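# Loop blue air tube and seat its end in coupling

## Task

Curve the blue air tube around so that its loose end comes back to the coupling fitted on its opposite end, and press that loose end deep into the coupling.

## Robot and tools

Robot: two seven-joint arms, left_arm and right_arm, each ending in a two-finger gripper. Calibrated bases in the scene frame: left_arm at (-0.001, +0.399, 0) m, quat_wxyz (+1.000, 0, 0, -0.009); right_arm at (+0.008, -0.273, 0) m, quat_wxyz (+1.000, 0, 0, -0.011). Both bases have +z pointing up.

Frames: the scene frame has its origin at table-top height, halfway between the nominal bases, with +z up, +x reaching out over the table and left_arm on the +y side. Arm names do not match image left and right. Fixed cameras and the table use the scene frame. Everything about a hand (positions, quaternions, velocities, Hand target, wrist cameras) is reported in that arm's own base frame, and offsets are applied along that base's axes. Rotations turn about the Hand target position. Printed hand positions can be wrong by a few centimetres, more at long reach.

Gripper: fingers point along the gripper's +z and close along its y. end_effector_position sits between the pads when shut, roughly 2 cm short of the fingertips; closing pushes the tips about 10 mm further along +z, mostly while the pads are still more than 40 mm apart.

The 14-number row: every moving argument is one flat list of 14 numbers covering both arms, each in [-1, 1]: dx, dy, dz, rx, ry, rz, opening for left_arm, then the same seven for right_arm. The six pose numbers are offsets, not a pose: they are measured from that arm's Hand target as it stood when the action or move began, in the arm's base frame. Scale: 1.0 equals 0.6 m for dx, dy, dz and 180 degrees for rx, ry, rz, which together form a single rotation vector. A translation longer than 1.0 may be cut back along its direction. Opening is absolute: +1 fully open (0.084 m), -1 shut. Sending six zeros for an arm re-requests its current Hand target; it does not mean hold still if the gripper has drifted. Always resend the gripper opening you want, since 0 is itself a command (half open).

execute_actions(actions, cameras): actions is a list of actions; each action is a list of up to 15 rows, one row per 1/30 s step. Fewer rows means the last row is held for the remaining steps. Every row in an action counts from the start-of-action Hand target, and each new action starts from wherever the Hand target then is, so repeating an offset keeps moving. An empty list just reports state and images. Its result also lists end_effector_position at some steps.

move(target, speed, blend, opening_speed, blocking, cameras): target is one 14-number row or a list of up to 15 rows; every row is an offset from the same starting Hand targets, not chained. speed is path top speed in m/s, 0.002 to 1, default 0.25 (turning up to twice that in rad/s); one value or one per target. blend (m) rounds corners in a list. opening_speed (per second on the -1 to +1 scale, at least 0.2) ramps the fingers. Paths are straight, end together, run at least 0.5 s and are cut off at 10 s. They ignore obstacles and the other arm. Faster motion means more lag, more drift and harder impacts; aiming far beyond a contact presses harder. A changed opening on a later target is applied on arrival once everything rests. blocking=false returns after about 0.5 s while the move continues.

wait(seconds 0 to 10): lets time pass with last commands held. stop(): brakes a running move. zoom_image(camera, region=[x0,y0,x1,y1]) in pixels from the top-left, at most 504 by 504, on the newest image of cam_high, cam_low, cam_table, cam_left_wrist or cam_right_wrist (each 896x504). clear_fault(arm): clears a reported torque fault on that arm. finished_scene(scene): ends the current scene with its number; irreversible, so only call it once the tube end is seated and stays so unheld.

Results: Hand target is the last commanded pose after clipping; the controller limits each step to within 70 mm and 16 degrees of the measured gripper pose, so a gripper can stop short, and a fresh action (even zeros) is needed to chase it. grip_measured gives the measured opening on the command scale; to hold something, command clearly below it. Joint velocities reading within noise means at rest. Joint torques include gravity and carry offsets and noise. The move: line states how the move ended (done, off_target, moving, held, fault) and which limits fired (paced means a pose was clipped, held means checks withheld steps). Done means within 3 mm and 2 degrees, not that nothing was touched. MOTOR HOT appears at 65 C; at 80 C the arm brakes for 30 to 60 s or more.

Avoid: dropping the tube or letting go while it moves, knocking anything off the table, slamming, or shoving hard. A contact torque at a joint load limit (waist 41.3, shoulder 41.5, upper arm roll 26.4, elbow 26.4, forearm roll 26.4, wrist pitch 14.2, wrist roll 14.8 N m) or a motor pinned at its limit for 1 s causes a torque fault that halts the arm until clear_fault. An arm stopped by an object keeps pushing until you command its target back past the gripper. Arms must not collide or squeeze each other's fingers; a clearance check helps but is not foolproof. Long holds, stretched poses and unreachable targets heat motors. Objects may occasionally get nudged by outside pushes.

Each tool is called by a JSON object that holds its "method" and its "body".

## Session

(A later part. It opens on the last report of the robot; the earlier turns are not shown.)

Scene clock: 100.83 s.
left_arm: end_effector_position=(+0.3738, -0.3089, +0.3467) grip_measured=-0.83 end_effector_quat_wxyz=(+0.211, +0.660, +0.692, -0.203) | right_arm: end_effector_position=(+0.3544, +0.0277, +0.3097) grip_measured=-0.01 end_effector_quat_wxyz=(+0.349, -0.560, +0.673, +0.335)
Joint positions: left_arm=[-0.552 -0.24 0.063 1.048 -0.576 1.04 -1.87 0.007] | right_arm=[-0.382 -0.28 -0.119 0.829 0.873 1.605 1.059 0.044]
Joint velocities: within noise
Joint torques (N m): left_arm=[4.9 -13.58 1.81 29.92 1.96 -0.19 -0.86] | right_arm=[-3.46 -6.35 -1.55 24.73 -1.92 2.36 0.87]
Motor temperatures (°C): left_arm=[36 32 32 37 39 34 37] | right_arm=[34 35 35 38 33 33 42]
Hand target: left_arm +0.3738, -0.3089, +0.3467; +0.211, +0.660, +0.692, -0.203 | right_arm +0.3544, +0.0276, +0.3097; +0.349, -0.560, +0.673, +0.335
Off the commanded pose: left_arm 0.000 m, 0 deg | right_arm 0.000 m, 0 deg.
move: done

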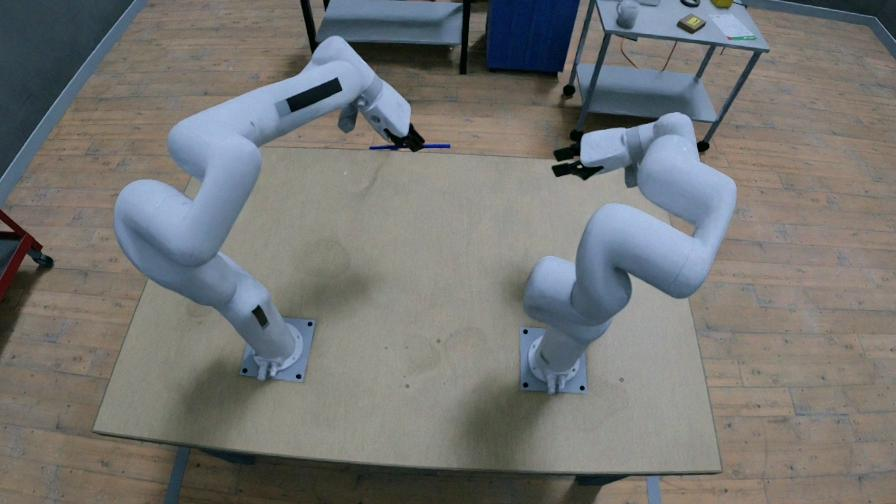

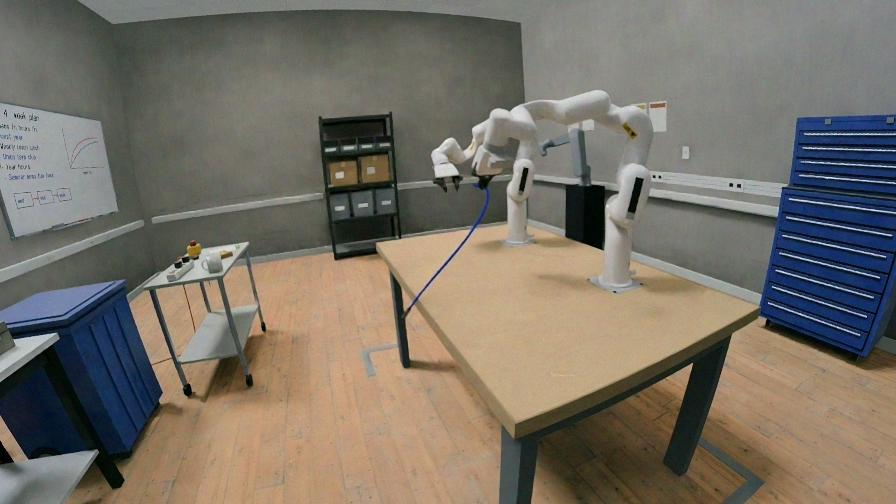

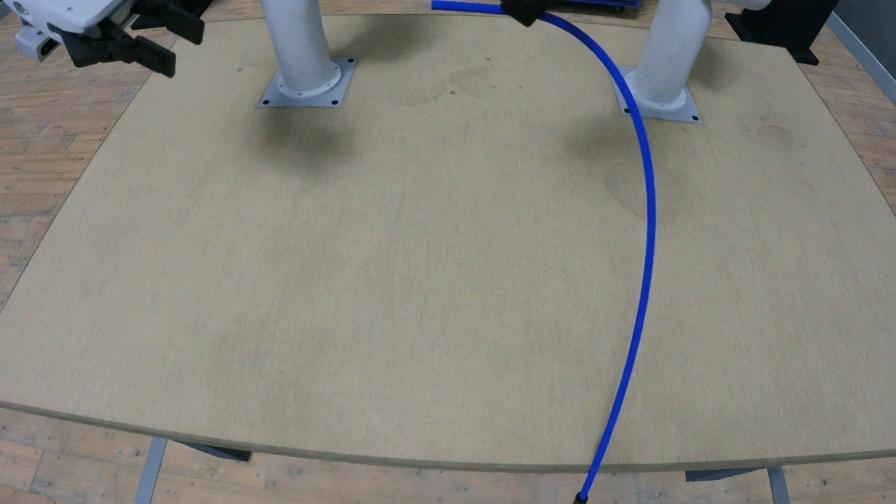

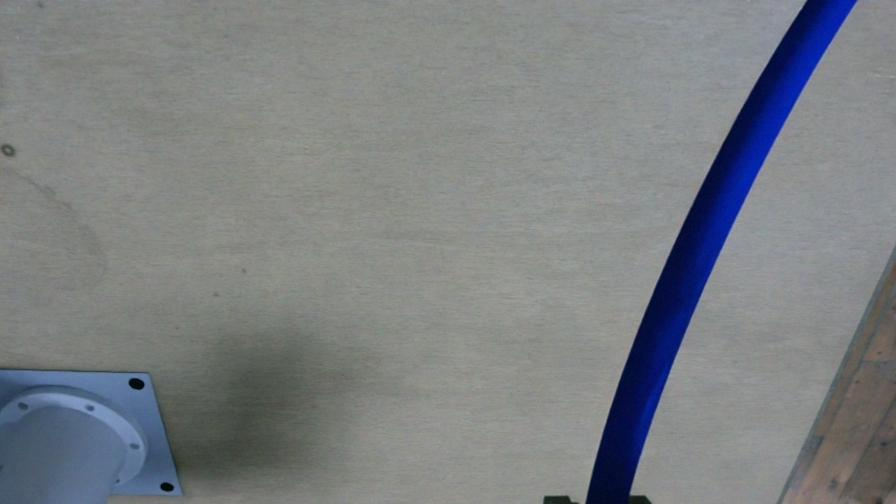

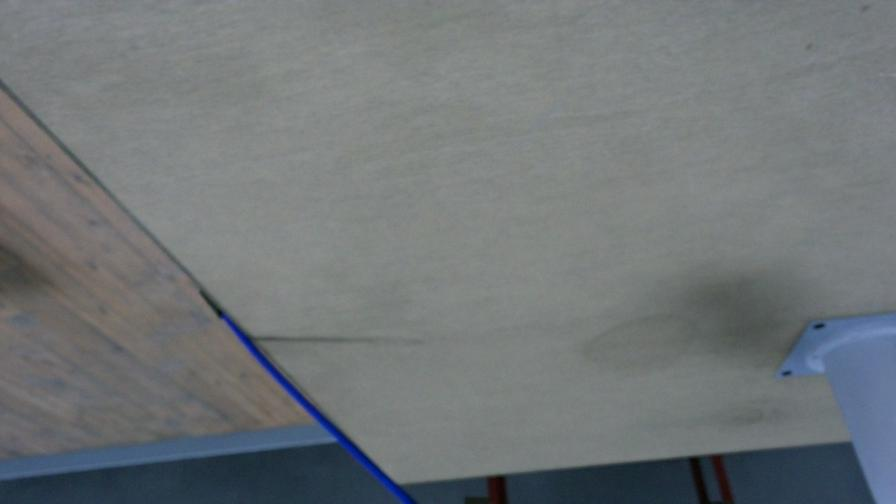

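{"method": "move", "body": {"target": [[-0.05,0.05,0.15,0,0,-0.1,-1,0,-0.05,0,0,0,0,0],[-0.05,0.2,0.17,0,0,-0.5,-1,0,-0.1,0.1,0,0,0.3,0],[-0.03,0.35,0.17,0,0,-0.99,-1,0,-0.2,0.1,0,0,0.98,0]], "speed": 0.22, "blend": [0.02,0.02,0]}}

Scene clock: 110.20 s.
left_arm: end_effector_position=(+0.3558, -0.0989, +0.4487) grip_measured=-0.83 end_effector_quat_wxyz=(-0.200, +0.702, -0.649, -0.214) | right_arm: end_effector_position=(+0.3544, -0.0924, +0.3697) grip_measured=-0.01 end_effector_quat_wxyz=(+0.323, +0.690, +0.539, -0.359)
Joint positions: left_arm=[-0.578 -0.06 -0.036 1.625 0.503 2.035 1.028 0.007] | right_arm=[-0.147 -0.232 0.415 1.05 -0.81 1.727 -1.021 0.044]
Joint velocities: within noise
Joint torques (N m): left_arm=[-5.6 -14.83 -0.17 19.57 3.63 -2.29 0.76] | right_arm=[3.49 -11.28 -2.37 17.39 -5.12 -2.95 -0.92]
Motor temperatures (°C): left_arm=[36 32 32 37 39 34 37] | right_arm=[34 35 35 38 33 33 42]
Hand target: left_arm +0.3558, -0.0989, +0.4487; -0.200, +0.702, -0.649, -0.214 | right_arm +0.3544, -0.0924, +0.3697; +0.323, +0.690, +0.539, -0.359
Off the commanded pose: left_arm 0.000 m, 0 deg | right_arm 0.000 m, 0 deg.
move: done

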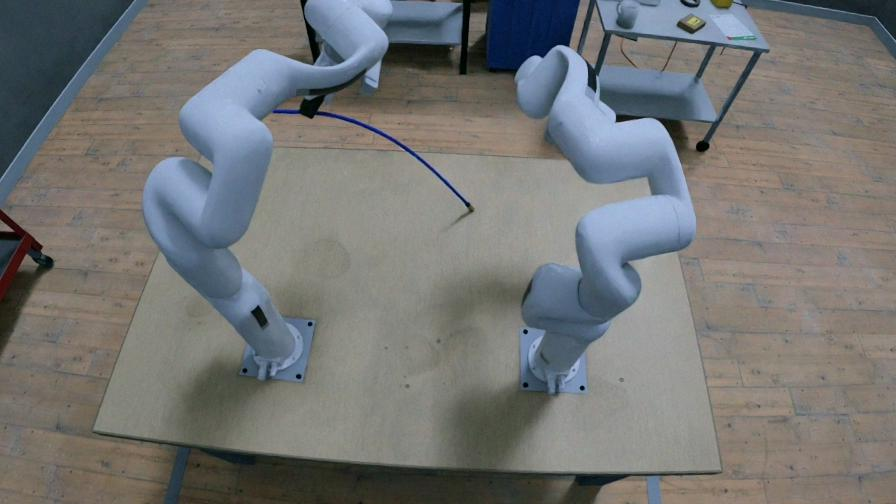

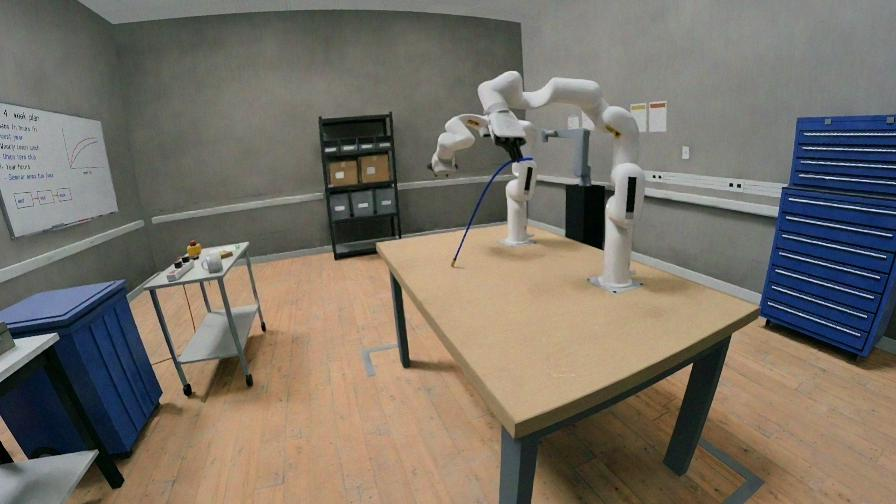

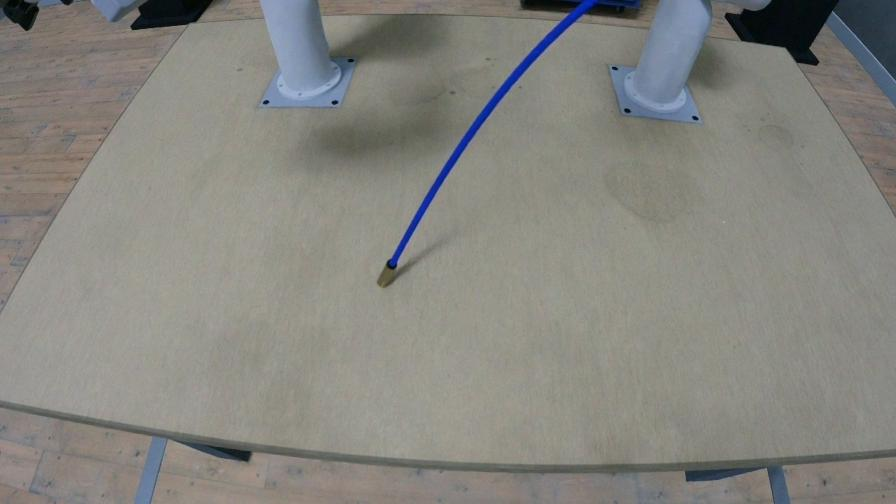

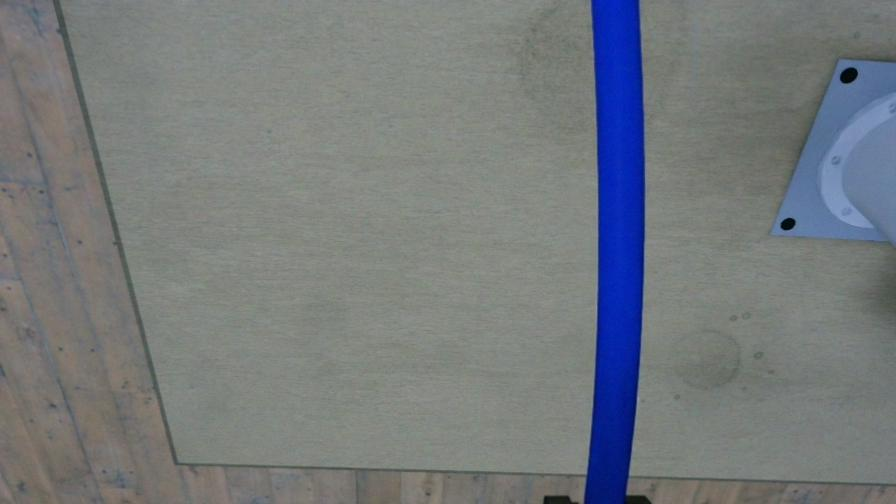

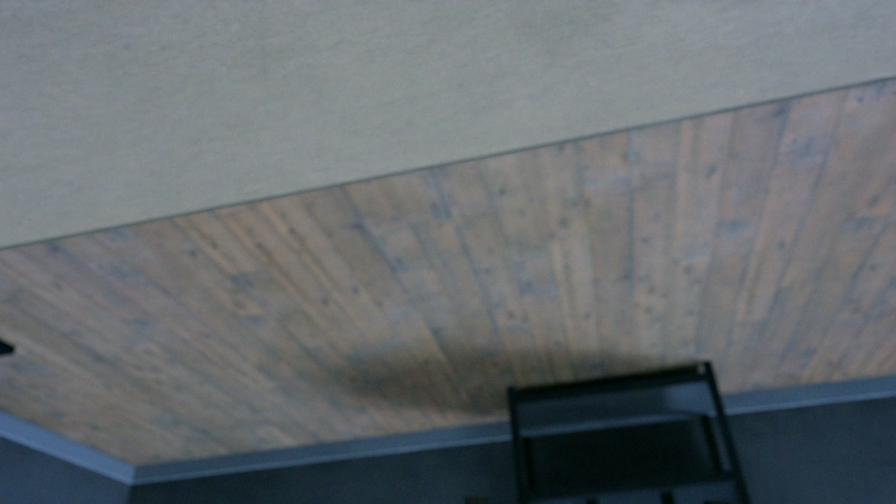

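{"method": "move", "body": {"target": [0,0,-0.28,0,0,-0.09,-1,0,0,0,0,0,0,0], "speed": 0.12}}

{"method": "wait", "body": {"seconds": 1.5}}

Scene clock: 112.83 s.
left_arm: end_effector_position=(+0.3558, -0.0989, +0.2808) grip_measured=-0.83 end_effector_quat_wxyz=(+0.228, -0.603, +0.742, +0.184) | right_arm: end_effector_position=(+0.3544, -0.0924, +0.3697) grip_measured=-0.01 end_effector_quat_wxyz=(+0.323, +0.690, +0.539, -0.359)
Joint positions: left_arm=[-0.603 -0.234 -0.013 0.962 0.54 1.472 1.029 0.007] | right_arm=[-0.147 -0.232 0.415 1.05 -0.81 1.727 -1.022 0.044]
Joint velocities: within noise
Joint torques (N m): left_arm=[-5.69 -12.72 1.73 21.35 3.42 -2.12 -0.94] | right_arm=[3.35 -11.36 -2.46 17.65 -4.72 -2.82 -0.86]
Motor temperatures (°C): left_arm=[36 32 32 37 39 34 37] | right_arm=[34 35 35 38 33 33 42]
Hand target: left_arm +0.3558, -0.0989, +0.2807; +0.228, -0.603, +0.742, +0.184 | right_arm +0.3544, -0.0924, +0.3697; +0.323, +0.690, +0.539, -0.359
Off the commanded pose: left_arm 0.000 m, 0 deg | right_arm 0.000 m, 0 deg.
move: done

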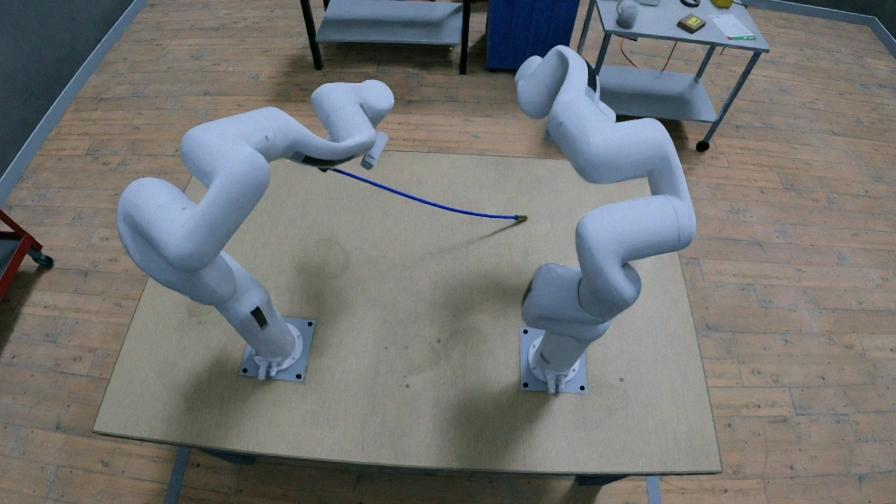

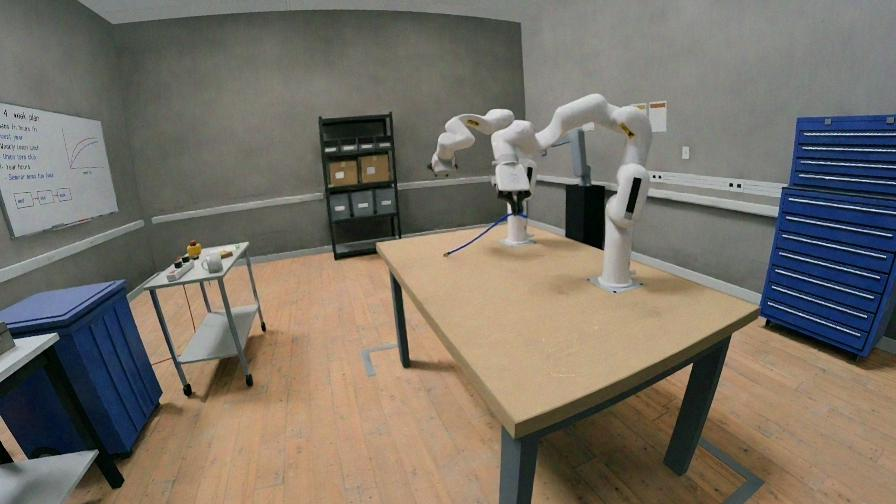

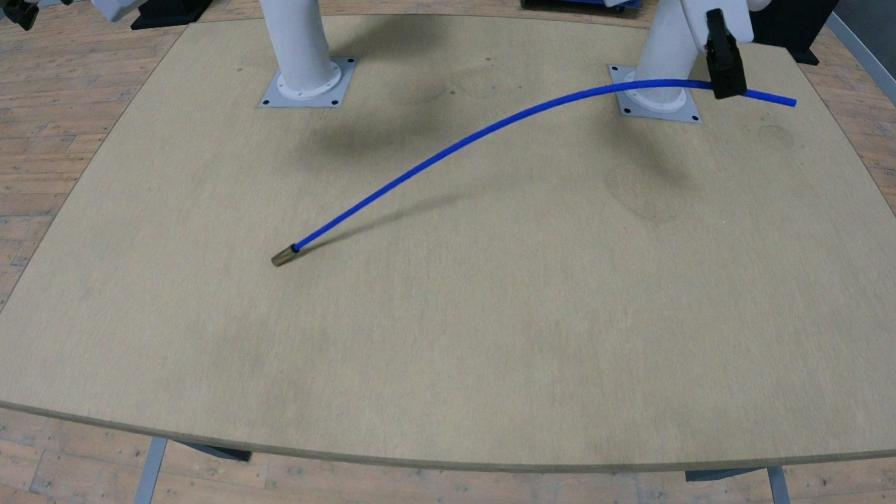

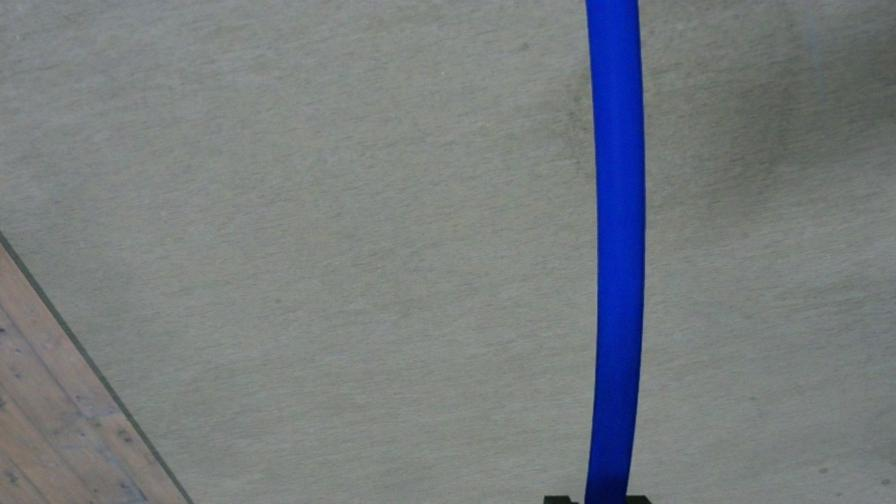

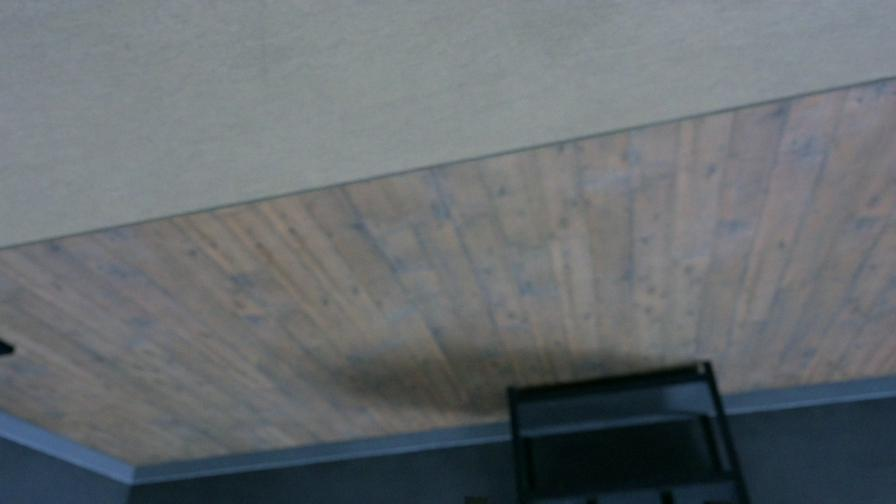

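Scene clock: 114.33 s.
left_arm: end_effector_position=(+0.3558, -0.0989, +0.2807) grip_measured=-0.83 end_effector_quat_wxyz=(+0.228, -0.603, +0.742, +0.184) | right_arm: end_effector_position=(+0.3544, -0.0924, +0.3697) grip_measured=-0.01 end_effector_quat_wxyz=(+0.323, +0.690, +0.539, -0.359)
Joint positions: left_arm=[-0.603 -0.234 -0.013 0.962 0.54 1.472 1.029 0.007] | right_arm=[-0.147 -0.232 0.415 1.05 -0.81 1.727 -1.022 0.044]
Joint velocities: within noise
Joint torques (N m): left_arm=[-5.52 -12.91 1.44 21.85 3.51 -1.97 -0.92] | right_arm=[3.53 -11.53 -2.42 17.57 -4.47 -2.8 -0.95]
Motor temperatures (°C): left_arm=[36 32 32 37 39 34 37] | right_arm=[34 35 35 38 33 33 42]
Hand target: left_arm +0.3558, -0.0989, +0.2807; +0.228, -0.603, +0.742, +0.184 | right_arm +0.3544, -0.0924, +0.3697; +0.323, +0.690, +0.539, -0.359
Tool commands: left_gripper/opening=-1.0 right_gripper/opening=+0.0
Off the commanded pose: left_arm 0.000 m, 0 deg | right_arm 0.000 m, 0 deg.
wait: 1.50 s; at rest by 0.17 s

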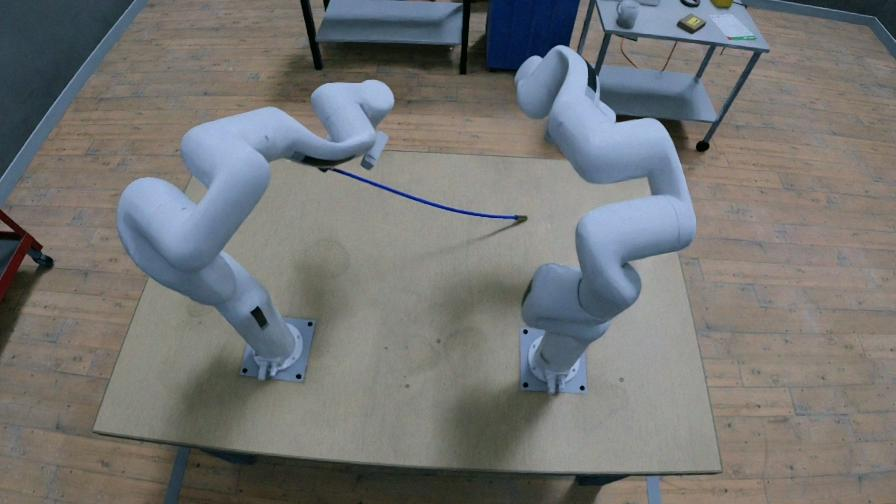

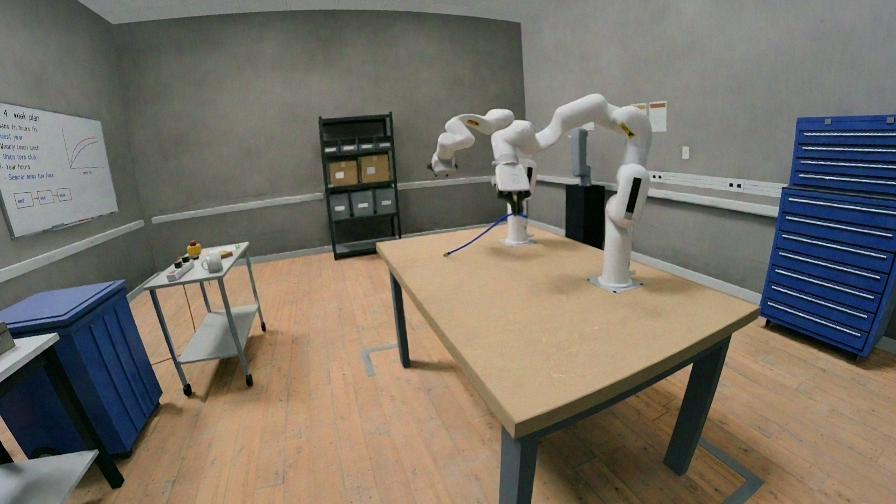

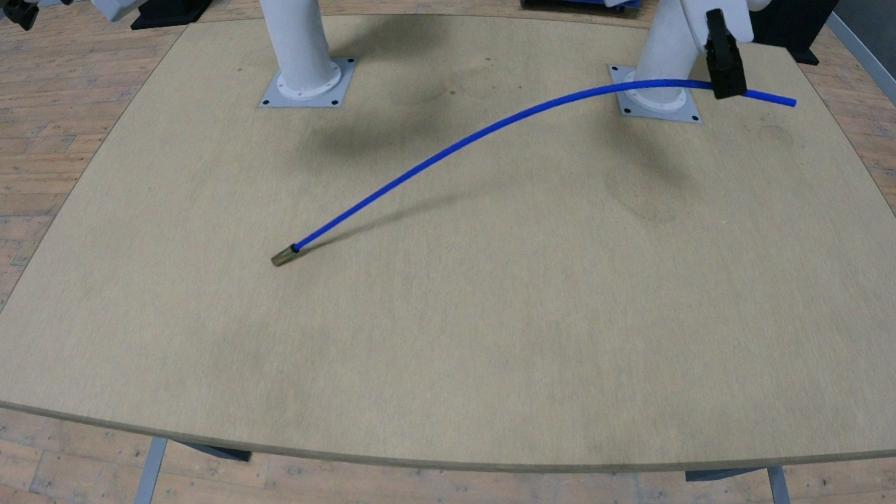

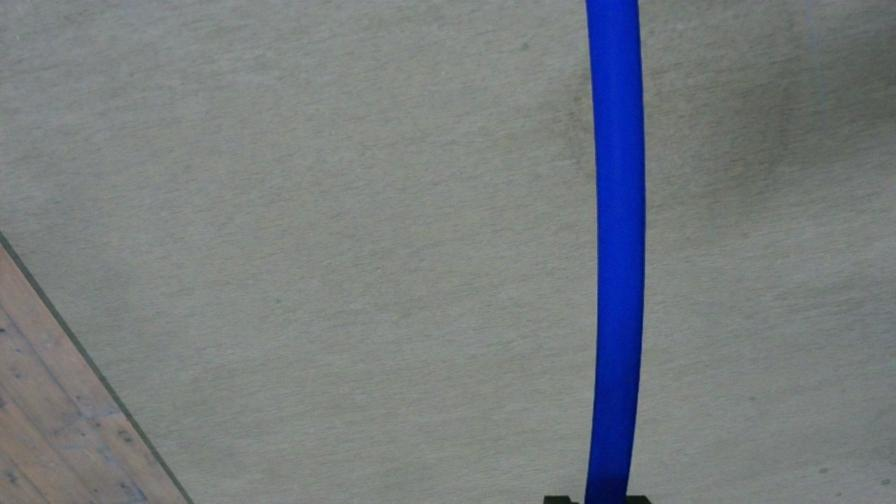

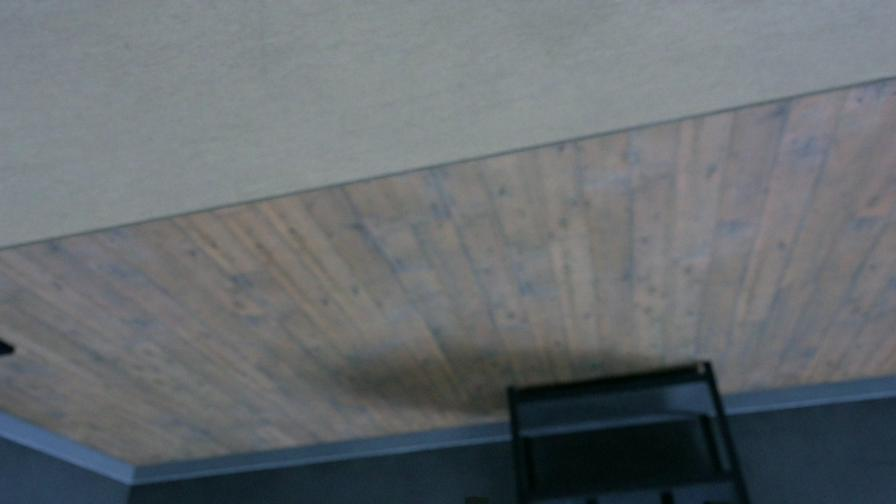

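{"method": "move", "body": {"target": [0,0,0,0,0,0,-1,0.11,0.204,-0.383,0.322,0.008,0.117,0.6], "speed": 0.2}}

Scene clock: 118.77 s.
left_arm: end_effector_position=(+0.3558, -0.0989, +0.2807) grip_measured=-0.83 end_effector_quat_wxyz=(+0.228, -0.603, +0.742, +0.184) | right_arm: end_effector_position=(+0.4204, +0.0300, +0.1399) grip_measured=+0.59 end_effector_quat_wxyz=(+0.002, +0.650, +0.760, +0.000)
Joint positions: left_arm=[-0.603 -0.234 -0.013 0.962 0.54 1.472 1.029 0.007] | right_arm=[-0.091 -0.049 0.163 0.792 0.007 0.838 -1.66 0.069]
Joint velocities: within noise
Joint torques (N m): left_arm=[-4.88 -12.77 1.69 21.78 3.23 -2.11 -0.69] | right_arm=[2.44 -9.39 -1.68 24.09 3.6 -4.76 -1.18]
Motor temperatures (°C): left_arm=[36 32 32 37 39 34 37] | right_arm=[34 35 35 38 33 33 42]
Hand target: left_arm +0.3558, -0.0989, +0.2807; +0.228, -0.603, +0.742, +0.184 | right_arm +0.4204, +0.0300, +0.1399; +0.002, +0.650, +0.760, +0.000
Off the commanded pose: left_arm 0.000 m, 0 deg | right_arm 0.000 m, 0 deg.
move: done

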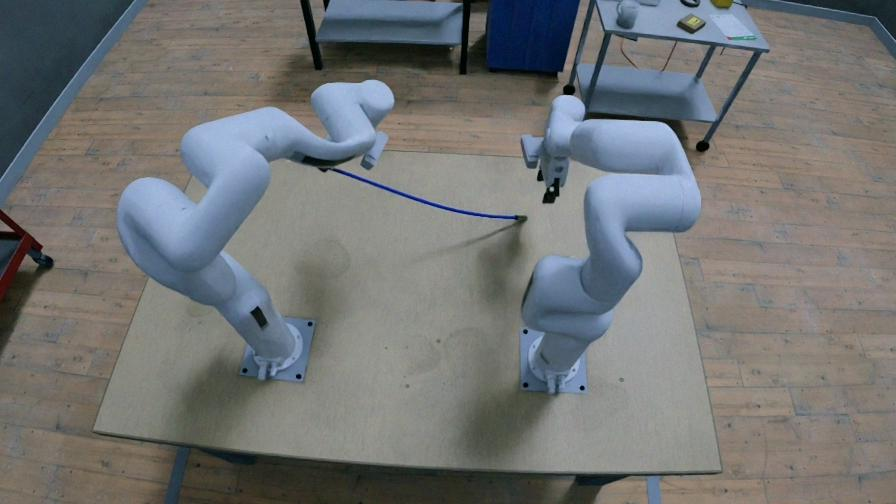

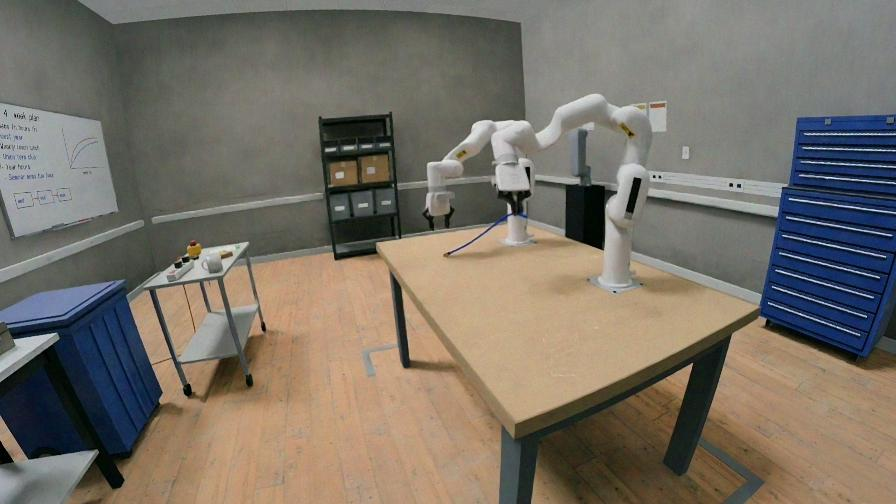

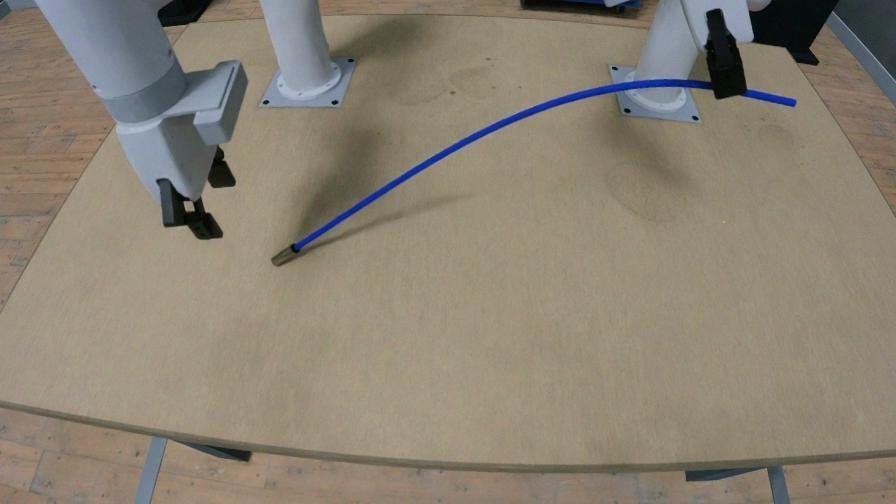

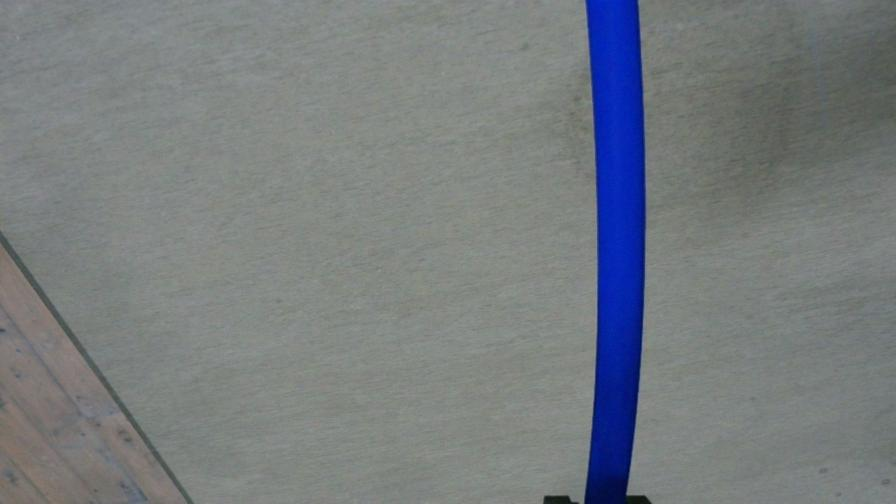

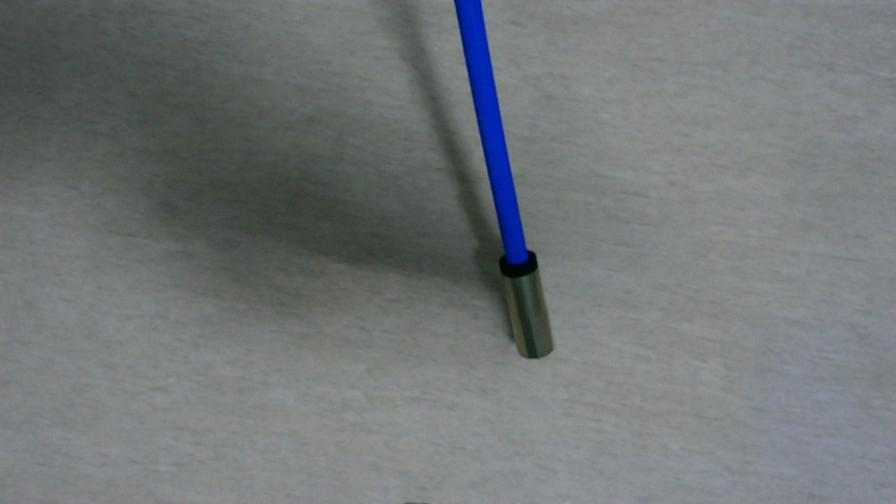

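{"method": "move", "body": {"target": [0,0,0,0,0,0,-1,-0.032,0.115,-0.08,0,0,0.078,0.4], "speed": 0.1}}

{"method": "zoom_image", "body": {"camera": "cam_table", "region": [220, 170, 360, 280]}}

{"method": "zoom_image", "body": {"camera": "cam_high", "region": [480, 160, 580, 240]}}

{"method": "zoom_image", "body": {"camera": "cam_low", "region": [400, 190, 500, 270]}}

Scene clock: 121.37 s.
left_arm: end_effector_position=(+0.3558, -0.0989, +0.2807) grip_measured=-0.83 end_effector_quat_wxyz=(+0.228, -0.603, +0.742, +0.184) | right_arm: end_effector_position=(+0.4012, +0.0989, +0.0920) grip_measured=+0.39 end_effector_quat_wxyz=(+0.002, +0.552, +0.834, +0.000)
Joint positions: left_arm=[-0.603 -0.234 -0.013 0.962 0.54 1.472 1.029 0.007] | right_arm=[-0.005 0.024 0.248 0.712 -0.014 0.686 -1.718 0.061]
Joint velocities: within noise
Joint torques (N m): left_arm=[-4.56 -12.37 1.83 21.74 3.12 -2.06 -0.86] | right_arm=[3.57 -9.82 1.75 15 -3.22 -4.76 -0.98]
Motor temperatures (°C): left_arm=[36 32 32 37 39 34 37] | right_arm=[34 35 35 38 33 33 42]
Hand target: left_arm +0.3558, -0.0989, +0.2807; +0.228, -0.603, +0.742, +0.184 | right_arm +0.4012, +0.0990, +0.0919; +0.002, +0.552, +0.834, +0.000
Off the commanded pose: left_arm 0.000 m, 0 deg | right_arm 0.000 m, 0 deg.
move: done

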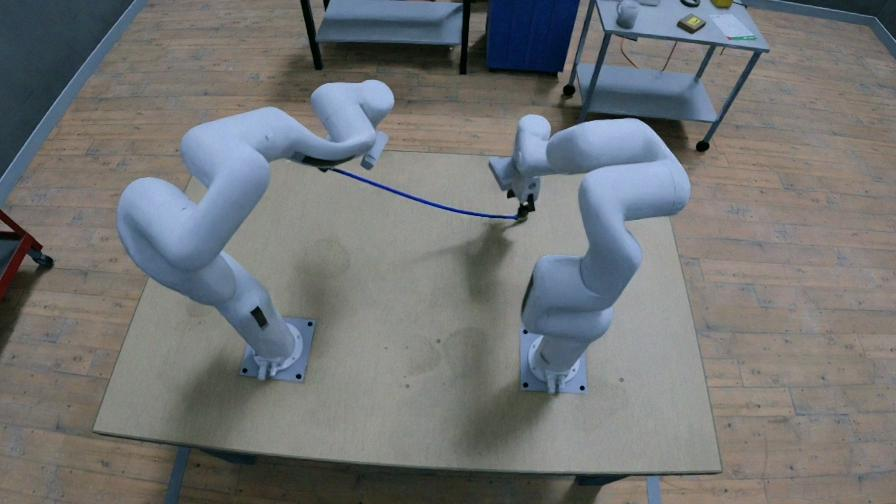

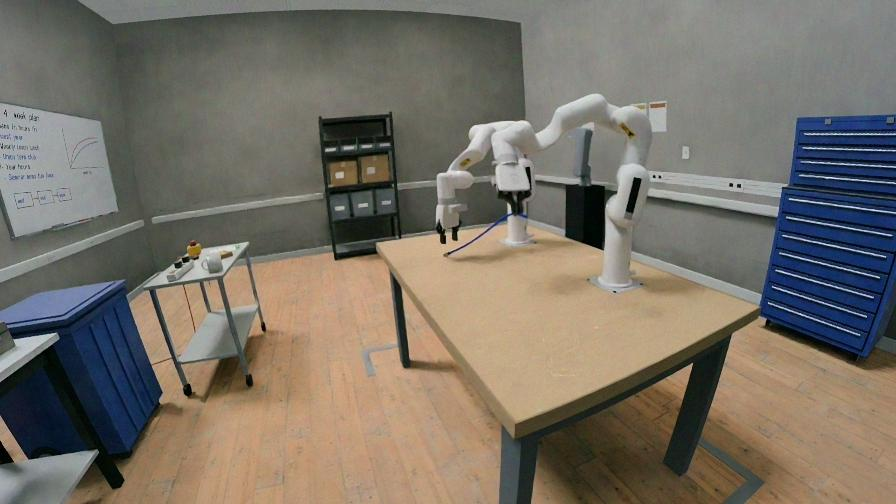

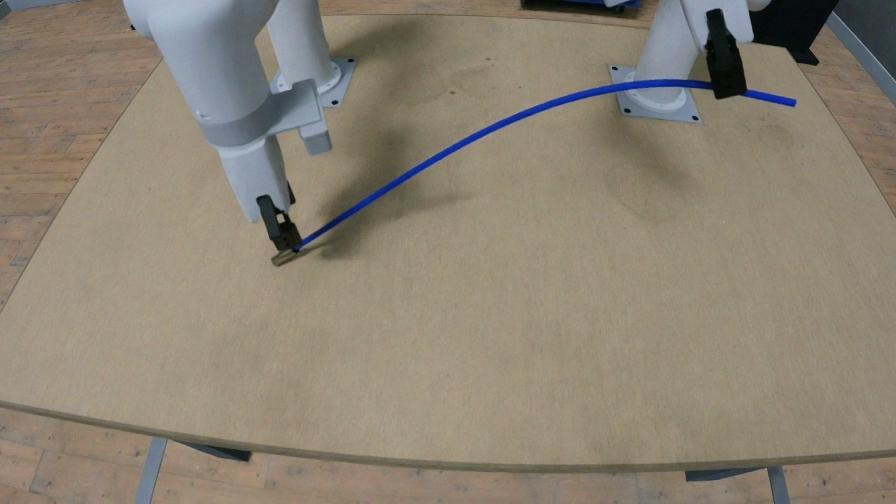

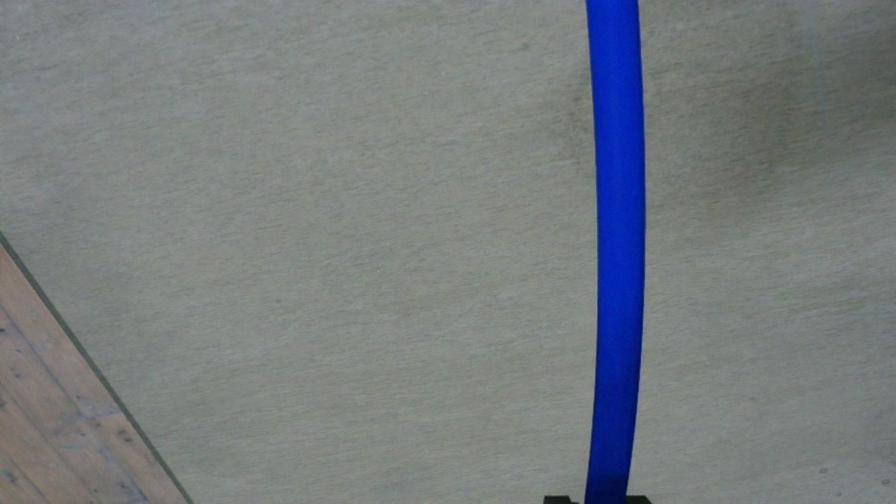

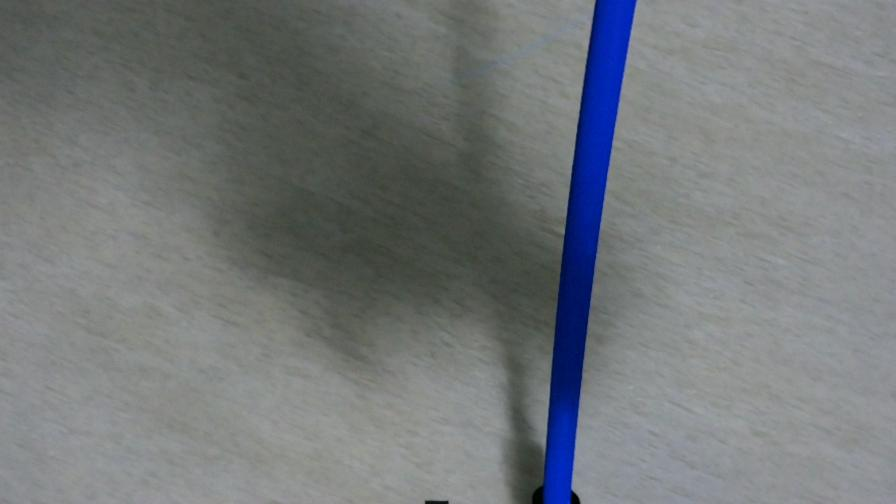

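Scaled by 3.600 from the camera's 896x504 image, which has a finer 1280x720 frame.

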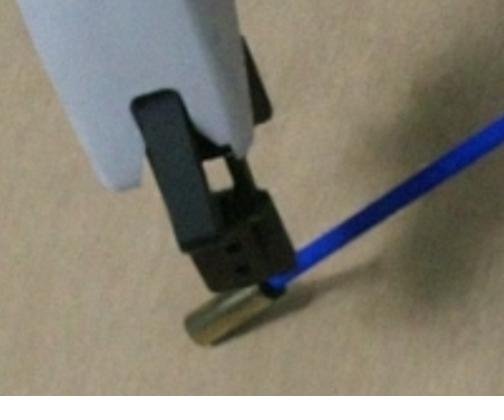

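Scaled by 5.040 from the camera's 896x504 image, which has a finer 1280x720 frame.

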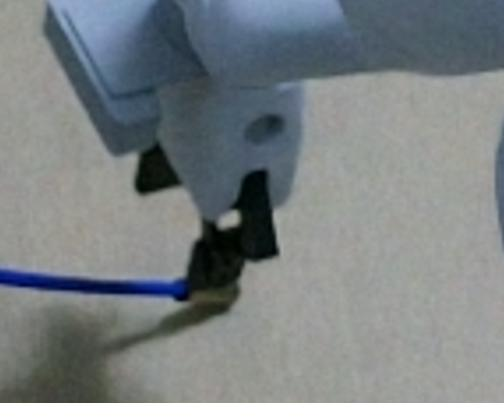

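Scaled by 5.040 from the camera's 896x504 image, which has a finer 1280x720 frame.

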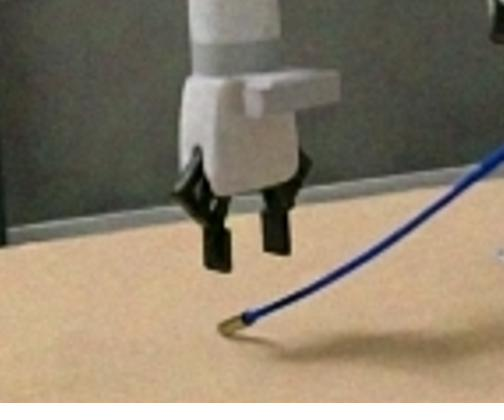

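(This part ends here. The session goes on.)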